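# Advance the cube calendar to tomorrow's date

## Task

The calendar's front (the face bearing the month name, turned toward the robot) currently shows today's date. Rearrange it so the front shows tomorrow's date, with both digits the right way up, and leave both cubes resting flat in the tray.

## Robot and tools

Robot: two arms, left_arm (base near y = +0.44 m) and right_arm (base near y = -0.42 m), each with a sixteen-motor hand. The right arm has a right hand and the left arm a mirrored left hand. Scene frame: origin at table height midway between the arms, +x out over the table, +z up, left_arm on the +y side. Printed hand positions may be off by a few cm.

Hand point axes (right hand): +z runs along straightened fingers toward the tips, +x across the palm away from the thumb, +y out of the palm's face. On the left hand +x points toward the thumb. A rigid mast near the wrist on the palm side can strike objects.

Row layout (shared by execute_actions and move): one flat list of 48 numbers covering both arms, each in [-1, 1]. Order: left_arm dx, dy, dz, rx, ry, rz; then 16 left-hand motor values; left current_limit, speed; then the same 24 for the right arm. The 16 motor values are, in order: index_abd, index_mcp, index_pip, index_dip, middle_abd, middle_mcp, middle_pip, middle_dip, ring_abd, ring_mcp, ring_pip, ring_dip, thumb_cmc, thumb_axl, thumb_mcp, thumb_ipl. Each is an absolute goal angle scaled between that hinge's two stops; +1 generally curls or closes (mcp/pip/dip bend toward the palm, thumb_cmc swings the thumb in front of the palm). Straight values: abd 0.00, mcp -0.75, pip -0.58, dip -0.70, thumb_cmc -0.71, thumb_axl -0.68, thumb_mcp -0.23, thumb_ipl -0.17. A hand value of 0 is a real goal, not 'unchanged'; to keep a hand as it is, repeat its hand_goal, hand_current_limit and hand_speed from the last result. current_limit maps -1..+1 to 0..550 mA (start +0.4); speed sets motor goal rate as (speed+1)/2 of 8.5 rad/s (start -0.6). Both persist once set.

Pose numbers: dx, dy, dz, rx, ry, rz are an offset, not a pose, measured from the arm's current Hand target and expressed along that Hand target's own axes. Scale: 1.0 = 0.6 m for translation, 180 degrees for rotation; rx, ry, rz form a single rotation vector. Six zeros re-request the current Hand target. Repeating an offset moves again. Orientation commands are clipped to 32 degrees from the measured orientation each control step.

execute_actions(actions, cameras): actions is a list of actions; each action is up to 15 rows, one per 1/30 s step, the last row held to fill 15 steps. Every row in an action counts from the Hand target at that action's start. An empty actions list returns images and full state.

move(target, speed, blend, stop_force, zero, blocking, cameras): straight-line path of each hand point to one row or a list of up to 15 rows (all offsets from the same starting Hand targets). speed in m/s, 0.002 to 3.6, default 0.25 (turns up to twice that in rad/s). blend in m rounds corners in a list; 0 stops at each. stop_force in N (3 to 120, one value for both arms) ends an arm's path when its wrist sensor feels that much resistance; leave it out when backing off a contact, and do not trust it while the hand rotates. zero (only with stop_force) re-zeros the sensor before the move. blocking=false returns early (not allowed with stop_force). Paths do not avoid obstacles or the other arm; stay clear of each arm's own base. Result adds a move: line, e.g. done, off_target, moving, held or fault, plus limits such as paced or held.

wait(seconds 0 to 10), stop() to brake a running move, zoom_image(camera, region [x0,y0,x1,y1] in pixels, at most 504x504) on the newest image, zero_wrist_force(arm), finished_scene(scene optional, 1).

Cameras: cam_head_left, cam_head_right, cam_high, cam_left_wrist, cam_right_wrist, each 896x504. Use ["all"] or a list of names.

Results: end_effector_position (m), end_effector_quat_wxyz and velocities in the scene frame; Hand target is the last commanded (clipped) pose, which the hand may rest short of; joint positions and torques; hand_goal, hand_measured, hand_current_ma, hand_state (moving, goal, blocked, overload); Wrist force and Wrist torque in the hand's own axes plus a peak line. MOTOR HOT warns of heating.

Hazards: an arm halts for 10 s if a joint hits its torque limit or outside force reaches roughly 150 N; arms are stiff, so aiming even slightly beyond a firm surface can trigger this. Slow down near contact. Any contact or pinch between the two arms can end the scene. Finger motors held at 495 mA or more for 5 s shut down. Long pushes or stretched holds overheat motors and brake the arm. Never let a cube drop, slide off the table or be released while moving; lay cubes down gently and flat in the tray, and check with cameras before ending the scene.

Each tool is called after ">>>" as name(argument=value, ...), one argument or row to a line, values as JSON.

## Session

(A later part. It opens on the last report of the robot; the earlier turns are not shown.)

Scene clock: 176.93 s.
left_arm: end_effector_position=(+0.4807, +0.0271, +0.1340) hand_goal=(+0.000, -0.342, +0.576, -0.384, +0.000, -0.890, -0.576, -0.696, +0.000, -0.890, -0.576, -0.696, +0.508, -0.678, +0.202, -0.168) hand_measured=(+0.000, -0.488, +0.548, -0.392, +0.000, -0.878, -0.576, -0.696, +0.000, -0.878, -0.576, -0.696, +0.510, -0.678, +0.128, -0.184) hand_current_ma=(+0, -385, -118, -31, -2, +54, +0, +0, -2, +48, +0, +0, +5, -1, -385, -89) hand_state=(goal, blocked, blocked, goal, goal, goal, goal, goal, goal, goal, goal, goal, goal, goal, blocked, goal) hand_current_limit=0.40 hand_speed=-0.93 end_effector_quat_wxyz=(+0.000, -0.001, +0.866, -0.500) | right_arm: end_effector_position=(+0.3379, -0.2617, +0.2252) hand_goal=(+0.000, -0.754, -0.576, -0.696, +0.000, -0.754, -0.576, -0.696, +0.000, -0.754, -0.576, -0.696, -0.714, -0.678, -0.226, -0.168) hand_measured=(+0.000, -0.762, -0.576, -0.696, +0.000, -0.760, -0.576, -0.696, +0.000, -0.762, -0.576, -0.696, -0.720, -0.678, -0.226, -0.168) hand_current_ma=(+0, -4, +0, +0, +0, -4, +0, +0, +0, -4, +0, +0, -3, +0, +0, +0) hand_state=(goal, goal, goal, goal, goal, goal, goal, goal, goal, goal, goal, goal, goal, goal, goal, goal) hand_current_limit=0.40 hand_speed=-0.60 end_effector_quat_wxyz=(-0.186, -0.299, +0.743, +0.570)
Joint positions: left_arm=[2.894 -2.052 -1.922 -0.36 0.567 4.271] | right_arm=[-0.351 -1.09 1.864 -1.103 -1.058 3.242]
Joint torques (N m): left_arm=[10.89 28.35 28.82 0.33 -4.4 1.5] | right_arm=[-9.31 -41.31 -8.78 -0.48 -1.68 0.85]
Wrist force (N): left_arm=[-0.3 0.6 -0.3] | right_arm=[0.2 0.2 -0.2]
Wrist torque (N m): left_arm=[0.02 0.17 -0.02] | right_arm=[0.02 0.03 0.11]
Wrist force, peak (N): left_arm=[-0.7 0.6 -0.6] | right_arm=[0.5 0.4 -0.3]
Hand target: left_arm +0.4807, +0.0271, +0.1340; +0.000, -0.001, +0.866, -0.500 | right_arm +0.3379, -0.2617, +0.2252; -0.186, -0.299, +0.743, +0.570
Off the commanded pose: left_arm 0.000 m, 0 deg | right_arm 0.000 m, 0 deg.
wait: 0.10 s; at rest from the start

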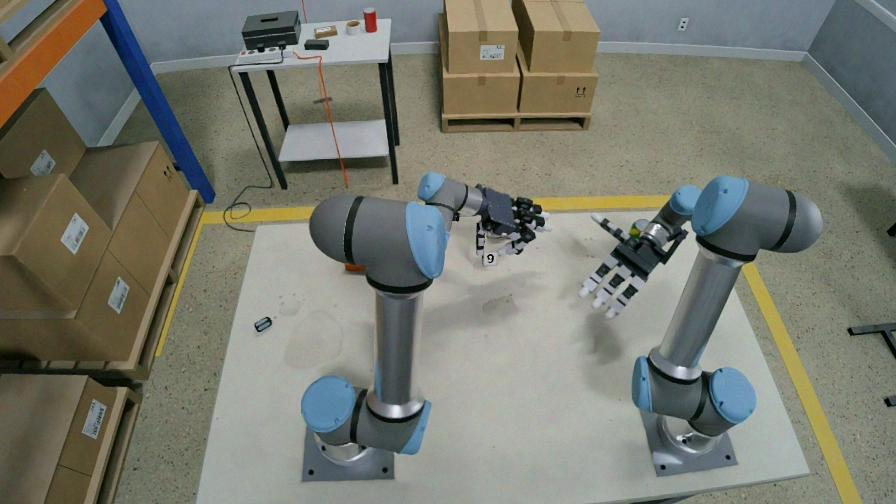

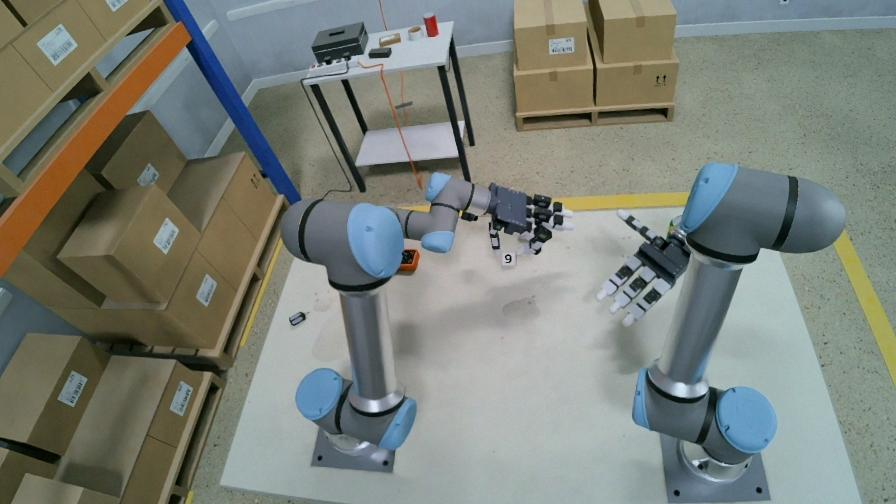

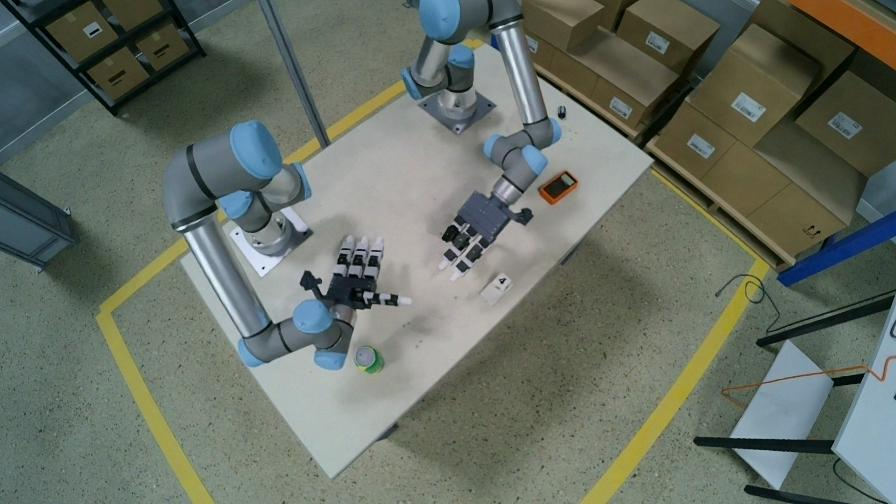

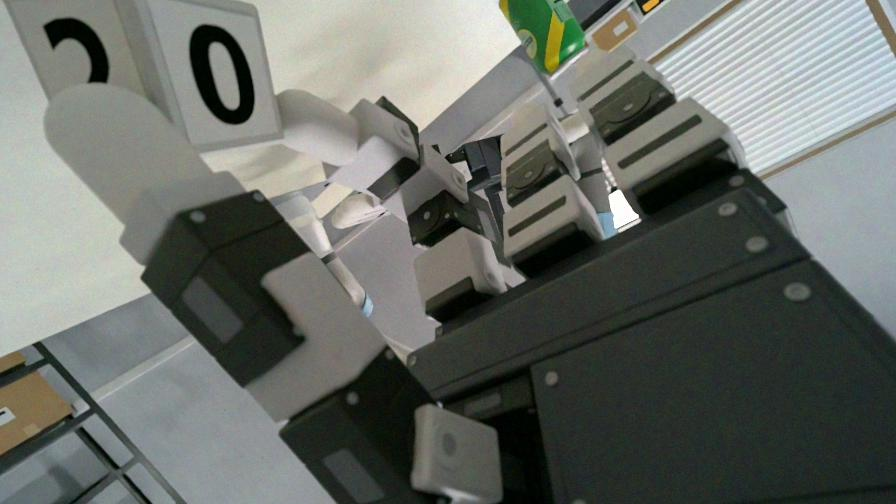

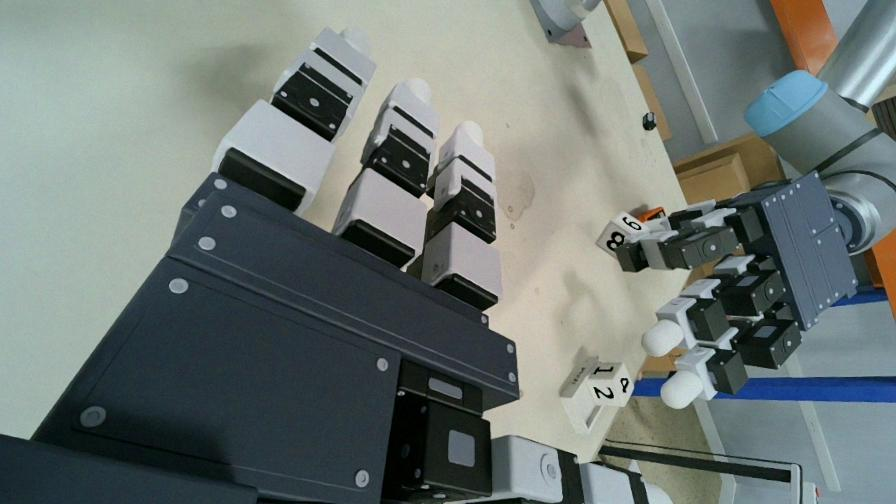

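>>> move(
  target=[0.0305,0.0635,0.0367,0,-0.1444,0.2502,0,-0.342,0.577,-0.384,0,-0.89,-0.576,-0.696,0,-0.89,-0.576,-0.696,0.509,-0.678,0.202,-0.168,0.4,-0.93,0,0,0,0,0,0,0,-0.754,-0.576,-0.696,0,-0.754,-0.576,-0.696,0,-0.754,-0.576,-0.696,-0.714,-0.678,-0.226,-0.168,0.4,-0.6],
  speed=0.15,
  cameras=["all"],
)

>>> zoom_image(
  camera="cam_high",
  region=[440, 195, 510, 265],
)

>>> zoom_image(
  camera="cam_right_wrist",
  region=[560, 190, 680, 300],
)

>>> zoom_image(
  camera="cam_left_wrist",
  region=[0, 0, 400, 225],
)

Scene clock: 187.57 s.
left_arm: end_effector_position=(+0.4624, +0.0270, +0.0900) hand_goal=(+0.000, -0.342, +0.576, -0.384, +0.000, -0.890, -0.576, -0.696, +0.000, -0.890, -0.576, -0.696, +0.508, -0.678, +0.202, -0.168) hand_measured=(+0.000, -0.488, +0.548, -0.392, +0.000, -0.878, -0.576, -0.696, +0.000, -0.878, -0.576, -0.696, +0.504, -0.678, +0.128, -0.184) hand_current_ma=(+0, -385, -118, -31, -2, +54, +0, +0, -2, +48, +0, +0, -16, -1, -385, -90) hand_state=(goal, blocked, blocked, goal, goal, goal, goal, goal, goal, goal, goal, goal, goal, goal, blocked, goal) hand_current_limit=0.40 hand_speed=-0.93 end_effector_quat_wxyz=(+0.380, +0.219, +0.778, -0.450) | right_arm: end_effector_position=(+0.3379, -0.2617, +0.2252) hand_goal=(+0.000, -0.754, -0.576, -0.696, +0.000, -0.754, -0.576, -0.696, +0.000, -0.754, -0.576, -0.696, -0.714, -0.678, -0.226, -0.168) hand_measured=(+0.000, -0.762, -0.576, -0.696, +0.000, -0.760, -0.576, -0.696, +0.000, -0.762, -0.576, -0.696, -0.720, -0.678, -0.226, -0.168) hand_current_ma=(+0, -4, +0, +0, +0, -4, +0, +0, +0, -4, +0, +0, -3, +0, +0, +0) hand_state=(goal, goal, goal, goal, goal, goal, goal, goal, goal, goal, goal, goal, goal, goal, goal, goal) hand_current_limit=0.40 hand_speed=-0.60 end_effector_quat_wxyz=(-0.186, -0.299, +0.743, +0.570)
Joint positions: left_arm=[2.79 -2.291 -2.227 0.938 0.811 4.429] | right_arm=[-0.351 -1.09 1.864 -1.103 -1.058 3.242]
Joint torques (N m): left_arm=[-10.49 27.73 -5.35 4.78 1.81 1.61] | right_arm=[-8.82 -40.57 -9.01 -0.57 -1.81 0.79]
Wrist force (N): left_arm=[-0.2 -0.3 -0.6] | right_arm=[0.1 0.1 -0.3]
Wrist torque (N m): left_arm=[-0.11 0.12 -0.18] | right_arm=[0.04 0.05 0.10]
Wrist force, peak (N): left_arm=[-0.6 1.0 -0.4] | right_arm=[0.2 0.7 -0.2]
Hand target: left_arm +0.4624, +0.0270, +0.0900; +0.380, +0.219, +0.778, -0.450 | right_arm +0.3379, -0.2617, +0.2252; -0.186, -0.299, +0.743, +0.570
Off the commanded pose: left_arm 0.000 m, 0 deg | right_arm 0.000 m, 0 deg.
move: done

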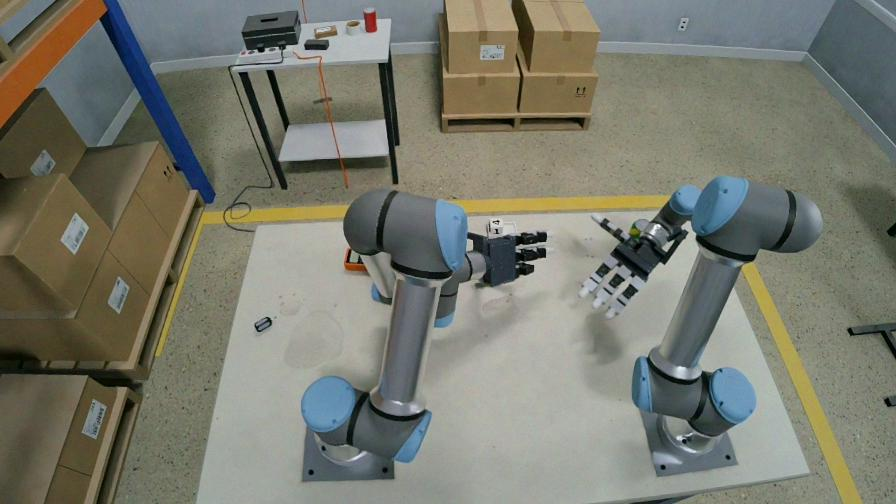

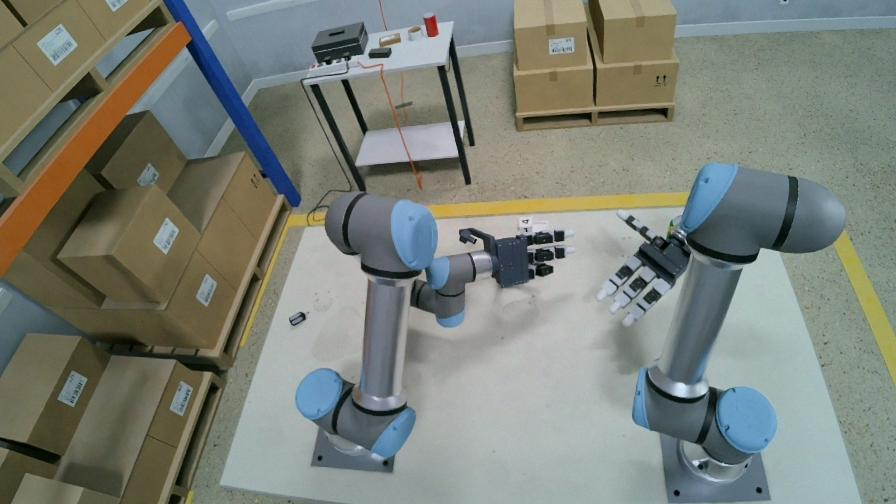

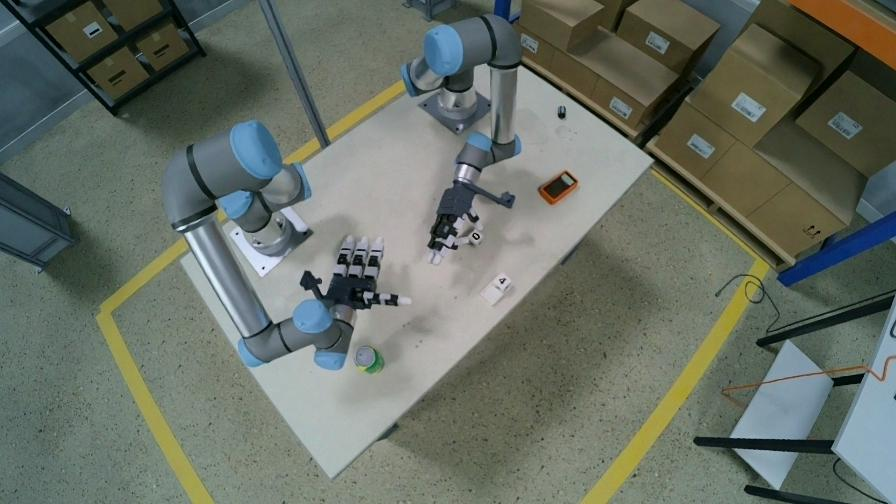

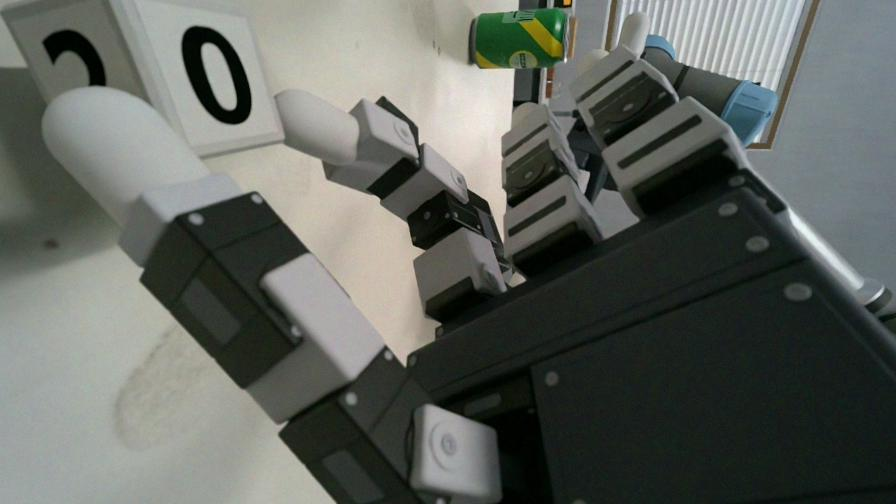

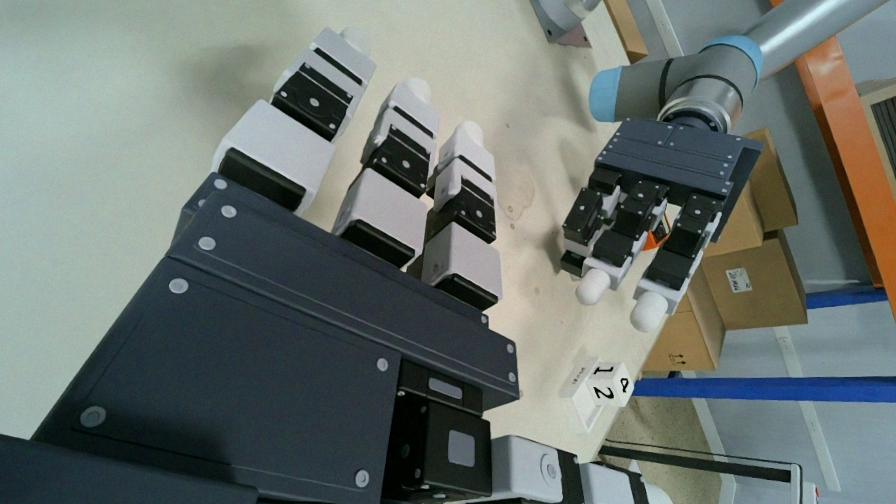

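Scaled by 7.200.

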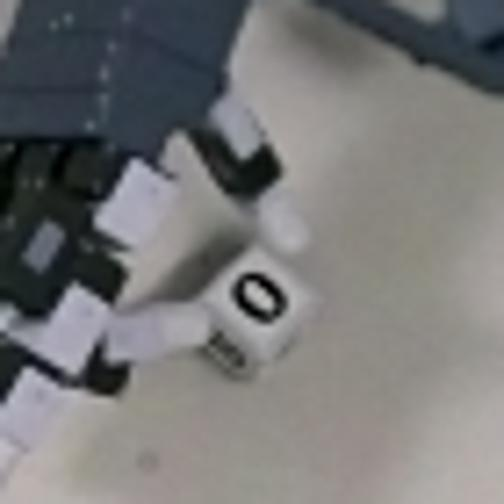

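Scaled by 4.200.

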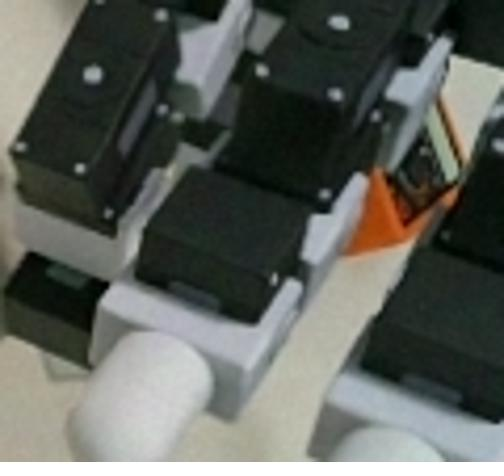

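Scaled by 1.260.

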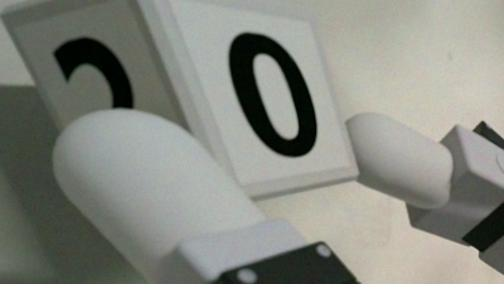

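>>> move(
  target=[0.0657,0.0444,0.0257,0,0,0,0,-0.342,0.577,-0.384,0,-0.89,-0.576,-0.696,0,-0.89,-0.576,-0.696,0.509,-0.678,0.202,-0.168,0.4,-0.93,0,0,0,0,0,0,0,-0.754,-0.576,-0.696,0,-0.754,-0.576,-0.696,0,-0.754,-0.576,-0.696,-0.714,-0.678,-0.226,-0.168,0.4,-0.6],
  speed=0.02,
  stop_force=3,
  cameras=["all"],
)

>>> zoom_image(
  camera="cam_high",
  region=[440, 195, 510, 265],
)

>>> zoom_image(
  camera="cam_left_wrist",
  region=[0, 0, 400, 225],
)

Scene clock: 190.97 s.
left_arm: end_effector_position=(+0.4623, +0.0270, +0.0646) hand_goal=(+0.000, -0.342, +0.576, -0.384, +0.000, -0.890, -0.576, -0.696, +0.000, -0.890, -0.576, -0.696, +0.508, -0.678, +0.202, -0.168) hand_measured=(+0.000, -0.484, +0.548, -0.392, +0.000, -0.878, -0.576, -0.696, +0.000, -0.878, -0.576, -0.696, +0.508, -0.676, +0.128, -0.186) hand_current_ma=(+0, -385, -121, -31, -2, +54, +0, +0, -3, +48, +0, +0, -2, +6, -385, -104) hand_state=(goal, blocked, blocked, goal, goal, goal, goal, goal, goal, goal, goal, goal, goal, goal, blocked, goal) hand_current_limit=0.40 hand_speed=-0.93 end_effector_quat_wxyz=(+0.380, +0.219, +0.778, -0.450) | right_arm: end_effector_position=(+0.3379, -0.2617, +0.2252) hand_goal=(+0.000, -0.754, -0.576, -0.696, +0.000, -0.754, -0.576, -0.696, +0.000, -0.754, -0.576, -0.696, -0.714, -0.678, -0.226, -0.168) hand_measured=(+0.000, -0.762, -0.576, -0.696, +0.000, -0.760, -0.576, -0.696, +0.000, -0.762, -0.576, -0.696, -0.720, -0.678, -0.226, -0.168) hand_current_ma=(+0, -4, +0, +0, +0, -4, +0, +0, +0, -4, +0, +0, -3, +0, +0, +0) hand_state=(goal, goal, goal, goal, goal, goal, goal, goal, goal, goal, goal, goal, goal, goal, goal, goal) hand_current_limit=0.40 hand_speed=-0.60 end_effector_quat_wxyz=(-0.186, -0.299, +0.743, +0.570)
Joint positions: left_arm=[2.79 -2.364 -2.212 0.997 0.811 4.429] | right_arm=[-0.351 -1.09 1.864 -1.103 -1.058 3.242]
Joint torques (N m): left_arm=[-8.81 39.83 -7.16 -0.01 1.06 0.67] | right_arm=[-7.93 -40.55 -9.12 -0.43 -1.9 0.9]
Wrist force (N): left_arm=[-0.1 -0.1 -0.8] | right_arm=[0.1 0.3 0.0]
Wrist torque (N m): left_arm=[-0.08 0.11 -0.18] | right_arm=[0.03 0.04 0.10]
Wrist force, peak (N): left_arm=[-3.4 -2.1 -2.0] | right_arm=[0.1 0.5 -0.4]
Hand target: left_arm +0.4623, +0.0270, +0.0646; +0.380, +0.219, +0.778, -0.450 (not the last commanded pose) | right_arm +0.3379, -0.2617, +0.2252; -0.186, -0.299, +0.743, +0.570
Off the commanded pose: left_arm 0.025 m, 0 deg | right_arm 0.000 m, 0 deg.
move: contact (left_arm)

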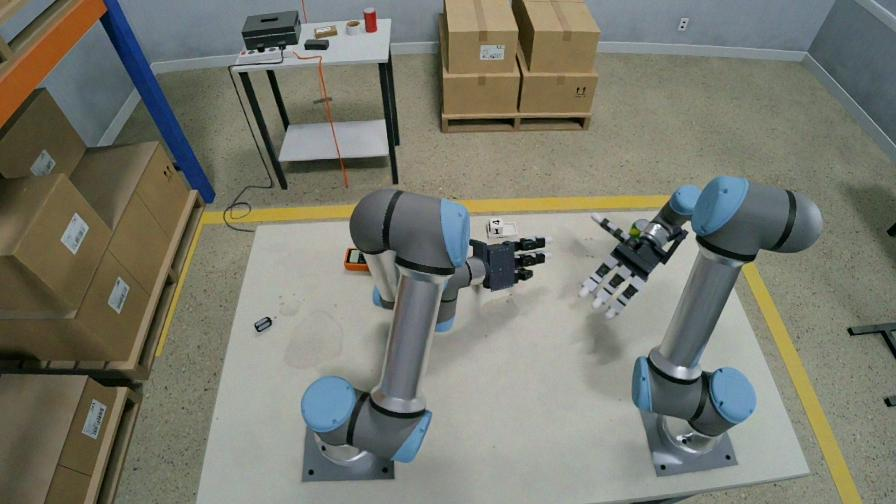

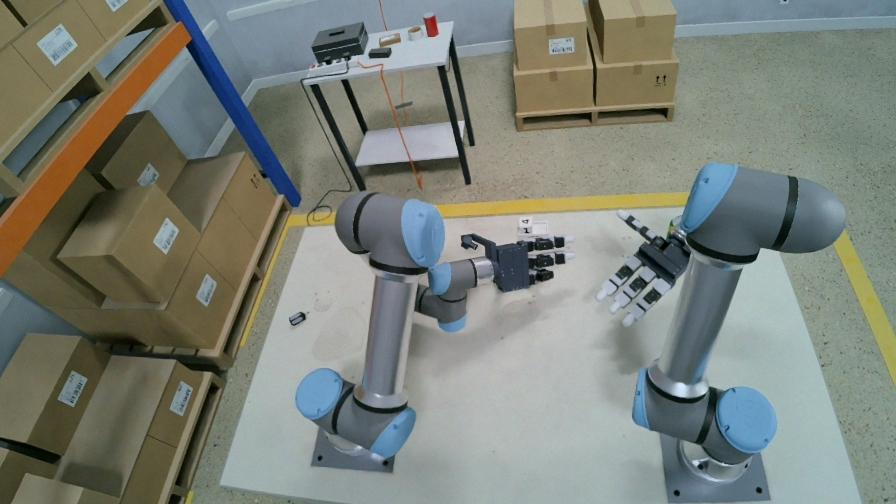

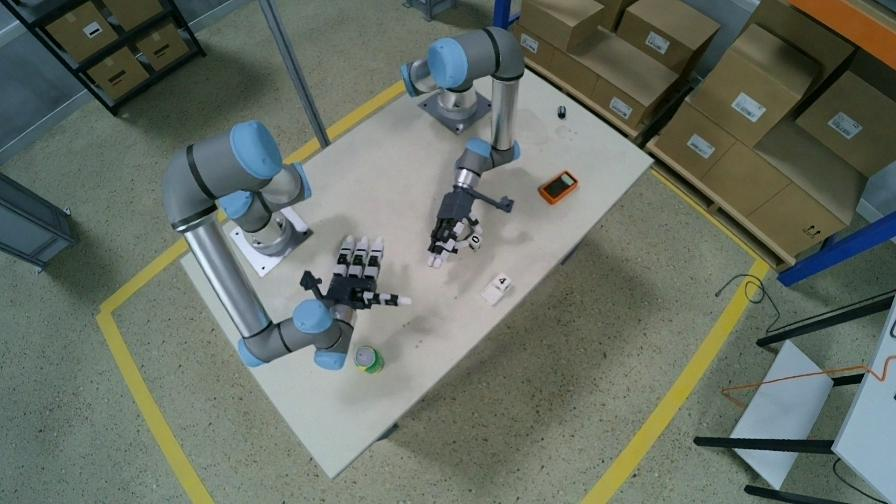

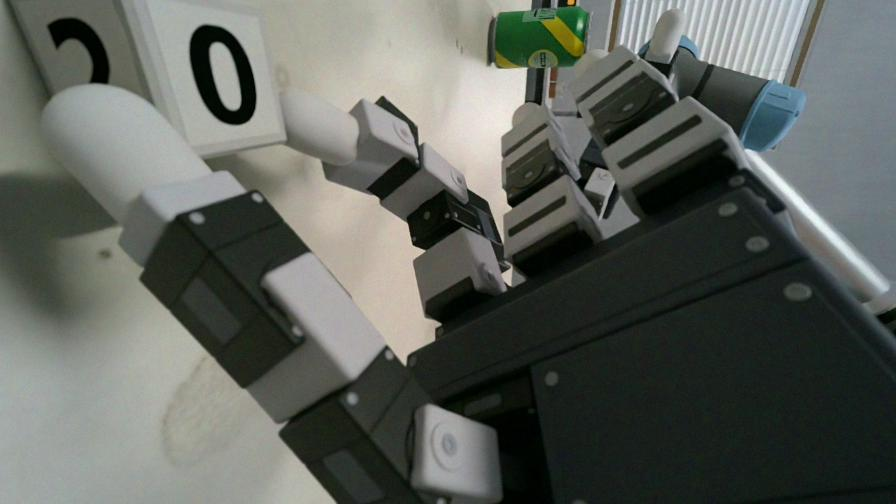

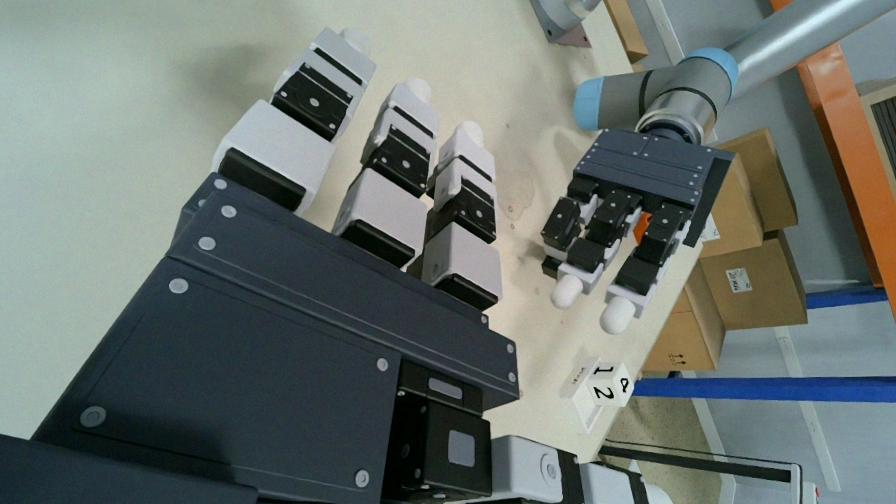

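Scaled by 7.200.

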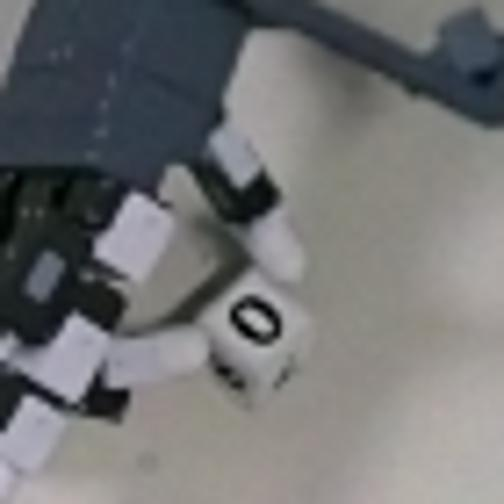

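Scaled by 1.260.

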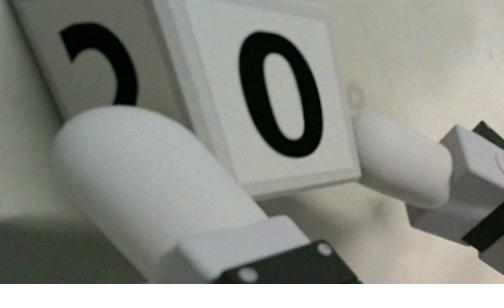

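>>> move(
  target=[
    [0,0,0,0,0,0,0,-0.48,0.577,-0.384,0,-0.89,-0.576,-0.696,0,-0.89,-0.576,-0.696,0.509,-0.678,0.11,-0.168,0.4,-0.93,0,0,0,0,0,0,0,-0.754,-0.576,-0.696,0,-0.754,-0.576,-0.696,0,-0.754,-0.576,-0.696,-0.714,-0.678,-0.226,-0.168,0.4,-0.6],
    [0,0,0,0,0,0,0,-0.699,0.577,-0.384,0,-0.89,-0.576,-0.696,0,-0.89,-0.576,-0.696,0.509,-0.678,-0.0225,-0.168,0.4,-0.8,0,0,0,0,0,0,0,-0.754,-0.576,-0.696,0,-0.754,-0.576,-0.696,0,-0.754,-0.576,-0.696,-0.714,-0.678,-0.226,-0.168,0.4,-0.6],
  ],
  cameras=["cam_high","cam_left_wrist"],
)

>>> zoom_image(
  camera="cam_high",
  region=[440, 195, 510, 265],
)

Scene clock: 193.30 s.
left_arm: end_effector_position=(+0.4623, +0.0270, +0.0646) hand_goal=(+0.000, -0.700, +0.576, -0.384, +0.000, -0.890, -0.576, -0.696, +0.000, -0.890, -0.576, -0.696, +0.508, -0.678, -0.022, -0.168) hand_measured=(+0.000, -0.690, +0.572, -0.386, +0.000, -0.878, -0.576, -0.696, +0.000, -0.878, -0.576, -0.696, +0.504, -0.678, -0.018, -0.170) hand_current_ma=(+0, +41, -16, -10, -2, +54, +0, +0, -3, +48, +0, +0, -15, +3, +16, -9) hand_state=(goal, goal, goal, goal, goal, goal, goal, goal, goal, goal, goal, goal, goal, goal, goal, goal) hand_current_limit=0.40 hand_speed=-0.80 end_effector_quat_wxyz=(+0.380, +0.219, +0.778, -0.450) | right_arm: end_effector_position=(+0.3379, -0.2617, +0.2252) hand_goal=(+0.000, -0.754, -0.576, -0.696, +0.000, -0.754, -0.576, -0.696, +0.000, -0.754, -0.576, -0.696, -0.714, -0.678, -0.226, -0.168) hand_measured=(+0.000, -0.762, -0.576, -0.696, +0.000, -0.760, -0.576, -0.696, +0.000, -0.762, -0.576, -0.696, -0.720, -0.678, -0.226, -0.168) hand_current_ma=(+0, -4, +0, +0, +0, -4, +0, +0, +0, -4, +0, +0, -3, +0, +0, +0) hand_state=(goal, goal, goal, goal, goal, goal, goal, goal, goal, goal, goal, goal, goal, goal, goal, goal) hand_current_limit=0.40 hand_speed=-0.60 end_effector_quat_wxyz=(-0.186, -0.299, +0.743, +0.570)
Joint positions: left_arm=[2.79 -2.364 -2.212 0.997 0.811 4.429] | right_arm=[-0.351 -1.09 1.864 -1.103 -1.058 3.242]
Joint torques (N m): left_arm=[-4.04 39.31 -6.91 0.02 -0.93 1.27] | right_arm=[-9.51 -39.79 -10.16 -0.49 -1.86 0.97]
Wrist force (N): left_arm=[-0.7 -0.3 -0.7] | right_arm=[0.2 0.3 -0.3]
Wrist torque (N m): left_arm=[-0.10 0.14 -0.19] | right_arm=[0.04 0.03 0.11]
Wrist force, peak (N): left_arm=[-0.7 -0.4 -1.0] | right_arm=[0.3 0.5 -0.3]
Hand target: left_arm +0.4623, +0.0270, +0.0646; +0.380, +0.219, +0.778, -0.450 | right_arm +0.3379, -0.2617, +0.2252; -0.186, -0.299, +0.743, +0.570
Off the commanded pose: left_arm 0.000 m, 0 deg | right_arm 0.000 m, 0 deg.
move: done
Images, in order (width x height): cam_high 896x504, cam_left_wrist 896x504.

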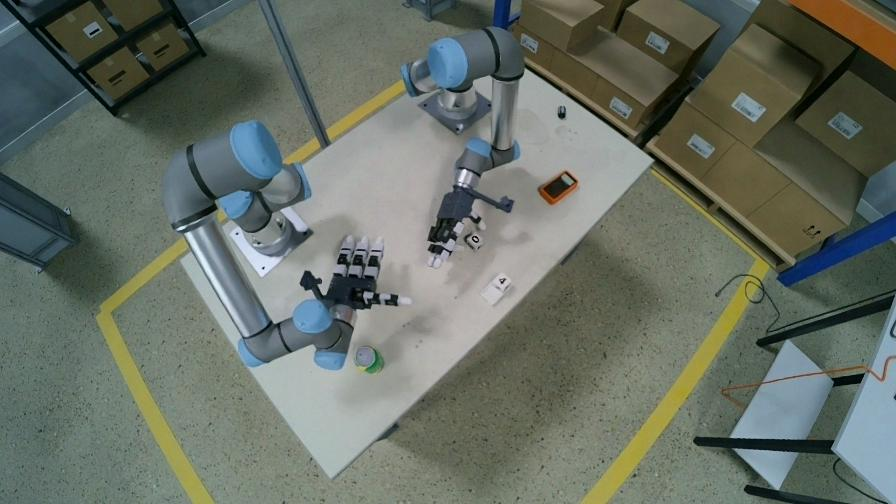

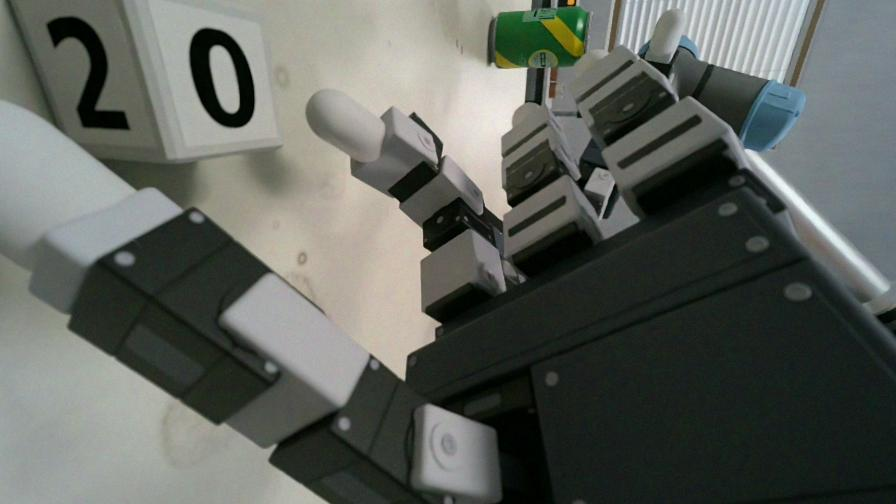

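Scaled by 7.200.

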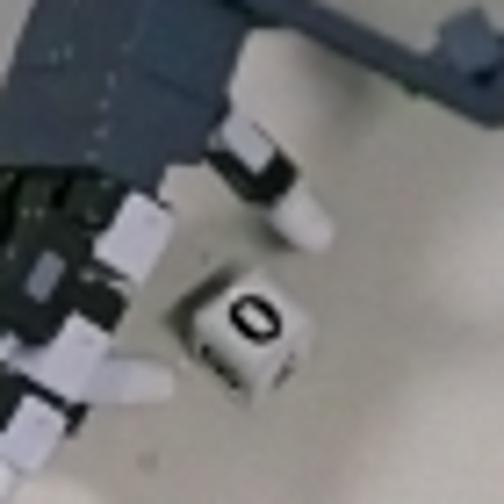

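>>> move(
  target=[
    [-0.1117,-0.0755,-0.0436,0,0,0,0,-0.699,0.577,-0.384,0,-0.89,-0.576,-0.696,0,-0.89,-0.576,-0.696,0.509,-0.678,-0.0225,-0.168,0.4,-0.8,0,0,0,0,0,0,0,-0.754,-0.576,-0.696,0,-0.754,-0.576,-0.696,0,-0.754,-0.576,-0.696,-0.714,-0.678,-0.226,-0.168,0.4,-0.6],
    [-0.1215,-0.0187,-0.0107,0,0.1722,-0.2983,0,-0.699,0.577,-0.384,0,-0.89,-0.576,-0.696,0,-0.89,-0.576,-0.696,0.509,-0.678,-0.0225,-0.168,0.4,-0.8,0,0,0,0,0,0,0,-0.754,-0.576,-0.696,0,-0.754,-0.576,-0.696,0,-0.754,-0.576,-0.696,-0.714,-0.678,-0.226,-0.168,0.4,-0.6],
  ],
  speed=0.25,
)

>>> move(
  target=[-0.0243,0.1194,0.0689,0,0,0,0,-0.699,0.577,-0.384,0,-0.89,-0.576,-0.696,0,-0.89,-0.576,-0.696,0.509,-0.678,-0.0225,-0.168,0.4,-0.8,0,0,0,0,0,0,0,-0.754,-0.576,-0.696,0,-0.754,-0.576,-0.696,0,-0.754,-0.576,-0.696,-0.714,-0.678,-0.226,-0.168,0.4,-0.6],
  speed=0.08,
  stop_force=5,
  cameras=["all"],
)

>>> zoom_image(
  camera="cam_head_right",
  region=[460, 210, 560, 290],
)

>>> zoom_image(
  camera="cam_head_left",
  region=[440, 210, 540, 290],
)

Scene clock: 199.57 s.
left_arm: end_effector_position=(+0.4971, +0.0270, +0.1300) hand_goal=(+0.000, -0.700, +0.576, -0.384, +0.000, -0.890, -0.576, -0.696, +0.000, -0.890, -0.576, -0.696, +0.508, -0.678, -0.022, -0.168) hand_measured=(+0.000, -0.690, +0.572, -0.386, +0.000, -0.878, -0.576, -0.696, -0.002, -0.878, -0.576, -0.696, +0.508, -0.678, -0.018, -0.170) hand_current_ma=(+0, +39, -15, -9, -3, +54, +0, +0, -3, +48, +0, +0, +0, +3, +15, -8) hand_state=(goal, goal, goal, goal, goal, goal, goal, goal, goal, goal, goal, goal, goal, goal, goal, goal) hand_current_limit=0.40 hand_speed=-0.80 end_effector_quat_wxyz=(-0.076, -0.044, +0.863, -0.498) | right_arm: end_effector_position=(+0.3379, -0.2617, +0.2252) hand_goal=(+0.000, -0.754, -0.576, -0.696, +0.000, -0.754, -0.576, -0.696, +0.000, -0.754, -0.576, -0.696, -0.714, -0.678, -0.226, -0.168) hand_measured=(+0.000, -0.762, -0.576, -0.696, +0.000, -0.760, -0.576, -0.696, +0.000, -0.762, -0.576, -0.696, -0.720, -0.678, -0.226, -0.168) hand_current_ma=(+0, -4, +0, +0, +0, -4, +0, +0, +0, -4, +0, +0, -3, +0, +0, +0) hand_state=(goal, goal, goal, goal, goal, goal, goal, goal, goal, goal, goal, goal, goal, goal, goal, goal) hand_current_limit=0.40 hand_speed=-0.60 end_effector_quat_wxyz=(-0.186, -0.299, +0.743, +0.570)
Joint positions: left_arm=[2.912 -2.109 -1.798 -0.608 0.525 4.284] | right_arm=[-0.351 -1.09 1.864 -1.103 -1.058 3.242]
Joint torques (N m): left_arm=[11.04 31.24 30.17 0.32 -4.51 1.42] | right_arm=[-7.92 -40.83 -9.17 -0.52 -1.73 0.69]
Wrist force (N): left_arm=[-0.2 0.1 -0.8] | right_arm=[0.1 0.2 0.0]
Wrist torque (N m): left_arm=[0.04 0.14 0.05] | right_arm=[0.00 0.03 0.10]
Wrist force, peak (N): left_arm=[-1.4 -1.4 -0.9] | right_arm=[0.4 0.5 -0.2]
Hand target: left_arm +0.4971, +0.0270, +0.1300; -0.076, -0.044, +0.863, -0.498 | right_arm +0.3379, -0.2617, +0.2252; -0.186, -0.299, +0.743, +0.570
Off the commanded pose: left_arm 0.000 m, 0 deg | right_arm 0.000 m, 0 deg.
move: done

Scene clock: 201.77 s.
left_arm: end_effector_position=(+0.4970, +0.0269, +0.0460) hand_goal=(+0.000, -0.700, +0.576, -0.384, +0.000, -0.890, -0.576, -0.696, +0.000, -0.890, -0.576, -0.696, +0.508, -0.678, -0.022, -0.168) hand_measured=(+0.000, -0.690, +0.572, -0.386, +0.000, -0.878, -0.576, -0.696, -0.002, -0.878, -0.576, -0.696, +0.508, -0.678, -0.018, -0.170) hand_current_ma=(+0, +39, -15, -9, -3, +54, +0, +0, -3, +48, +0, +0, +0, +3, +15, -8) hand_state=(goal, goal, goal, goal, goal, goal, goal, goal, goal, goal, goal, goal, goal, goal, goal, goal) hand_current_limit=0.40 hand_speed=-0.80 end_effector_quat_wxyz=(-0.076, -0.044, +0.863, -0.498) | right_arm: end_effector_position=(+0.3379, -0.2617, +0.2252) hand_goal=(+0.000, -0.754, -0.576, -0.696, +0.000, -0.754, -0.576, -0.696, +0.000, -0.754, -0.576, -0.696, -0.714, -0.678, -0.226, -0.168) hand_measured=(+0.000, -0.762, -0.576, -0.696, +0.000, -0.760, -0.576, -0.696, +0.000, -0.762, -0.576, -0.696, -0.720, -0.678, -0.226, -0.168) hand_current_ma=(+0, -4, +0, +0, +0, -4, +0, +0, +0, -4, +0, +0, -3, +0, +0, +0) hand_state=(goal, goal, goal, goal, goal, goal, goal, goal, goal, goal, goal, goal, goal, goal, goal, goal) hand_current_limit=0.40 hand_speed=-0.60 end_effector_quat_wxyz=(-0.186, -0.299, +0.743, +0.570)
Joint positions: left_arm=[2.912 -2.263 -1.824 -0.428 0.525 4.284] | right_arm=[-0.351 -1.09 1.864 -1.103 -1.058 3.242]
Joint torques (N m): left_arm=[-10.37 33.48 27.12 4.97 -1.07 -1.5] | right_arm=[-9.39 -41.12 -9.27 -0.33 -1.8 0.79]
Wrist force (N): left_arm=[-0.3 0.0 -0.8] | right_arm=[0.2 0.1 0.0]
Wrist torque (N m): left_arm=[0.02 0.14 0.07] | right_arm=[0.01 0.02 0.11]
Wrist force, peak (N): left_arm=[-0.2 -0.3 -1.1] | right_arm=[0.1 0.5 -0.3]
Hand target: left_arm +0.4970, +0.0270, +0.0460; -0.076, -0.044, +0.863, -0.498 | right_arm +0.3379, -0.2617, +0.2252; -0.186, -0.299, +0.743, +0.570
Off the commanded pose: left_arm 0.000 m, 0 deg | right_arm 0.000 m, 0 deg.
move: done

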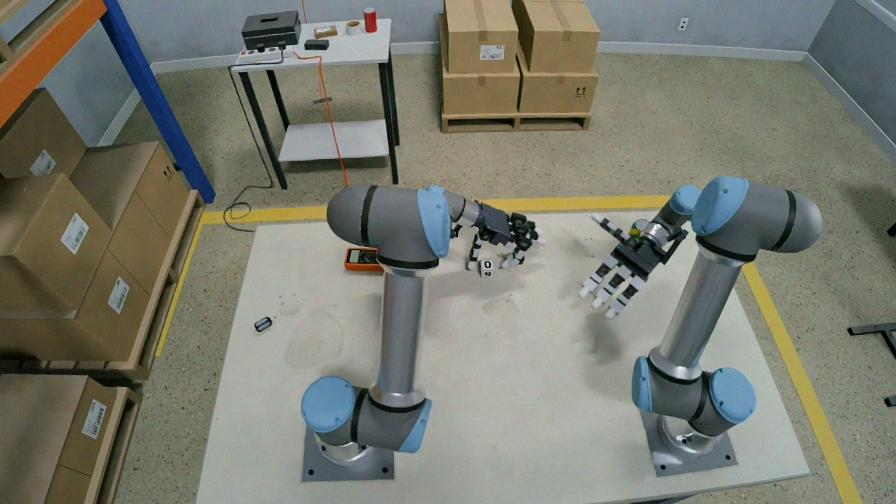

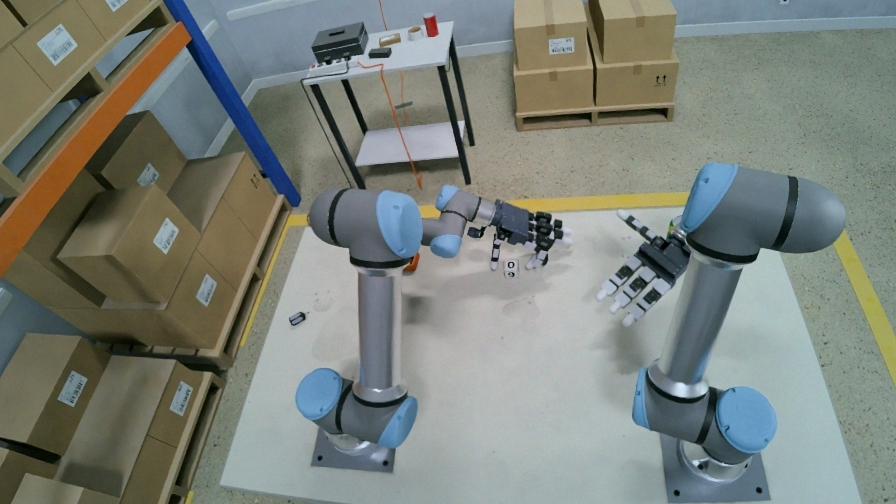

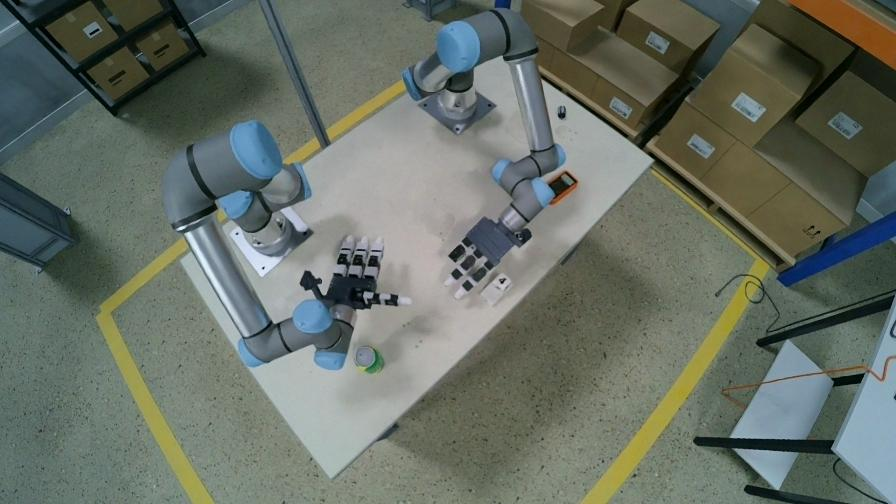

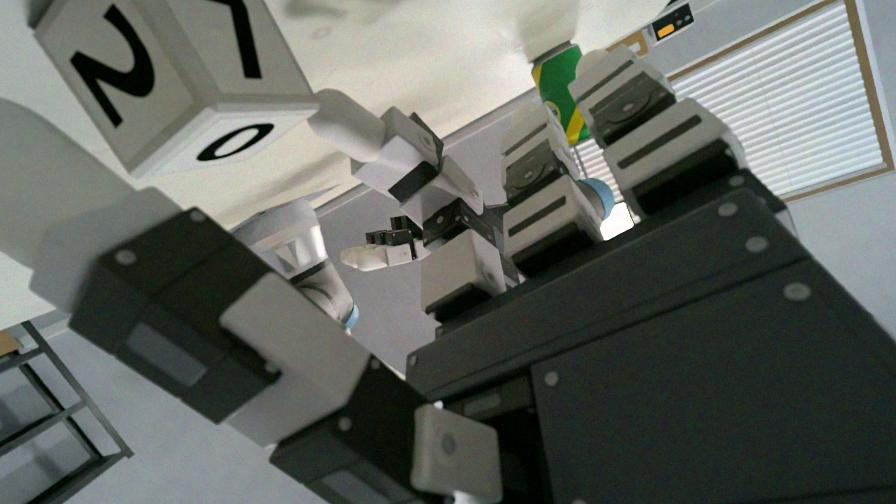

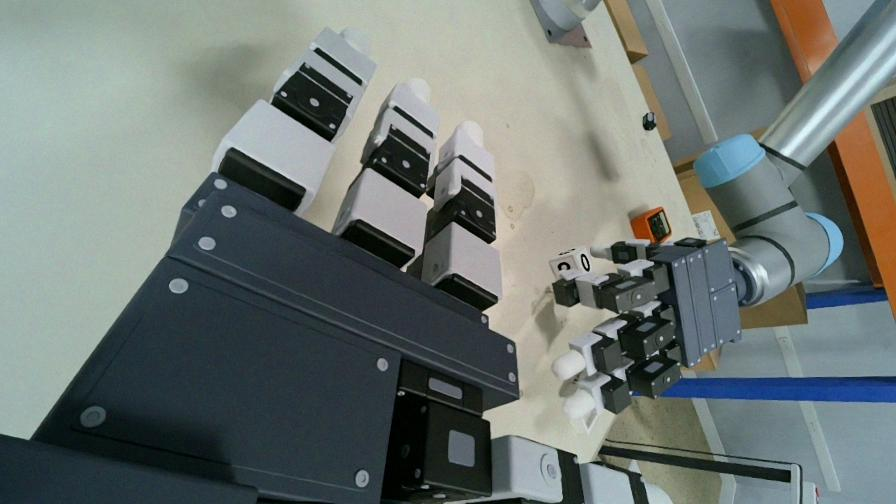

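Scaled by 5.040.

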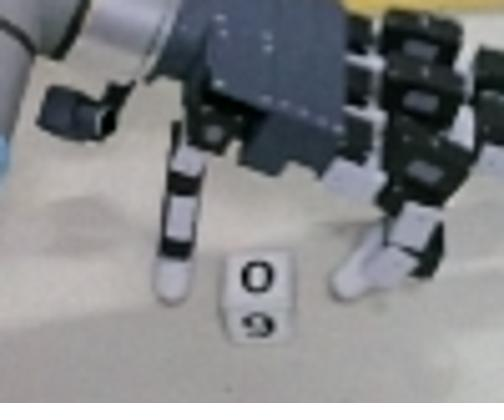

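Scaled by 5.040.

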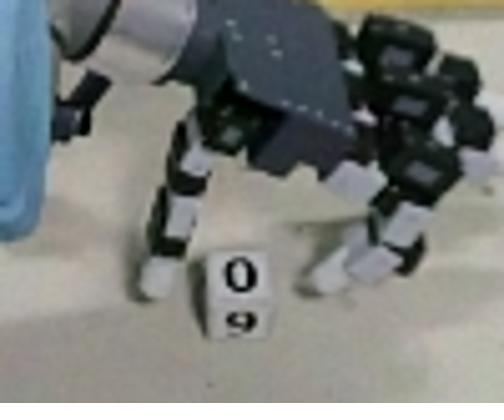

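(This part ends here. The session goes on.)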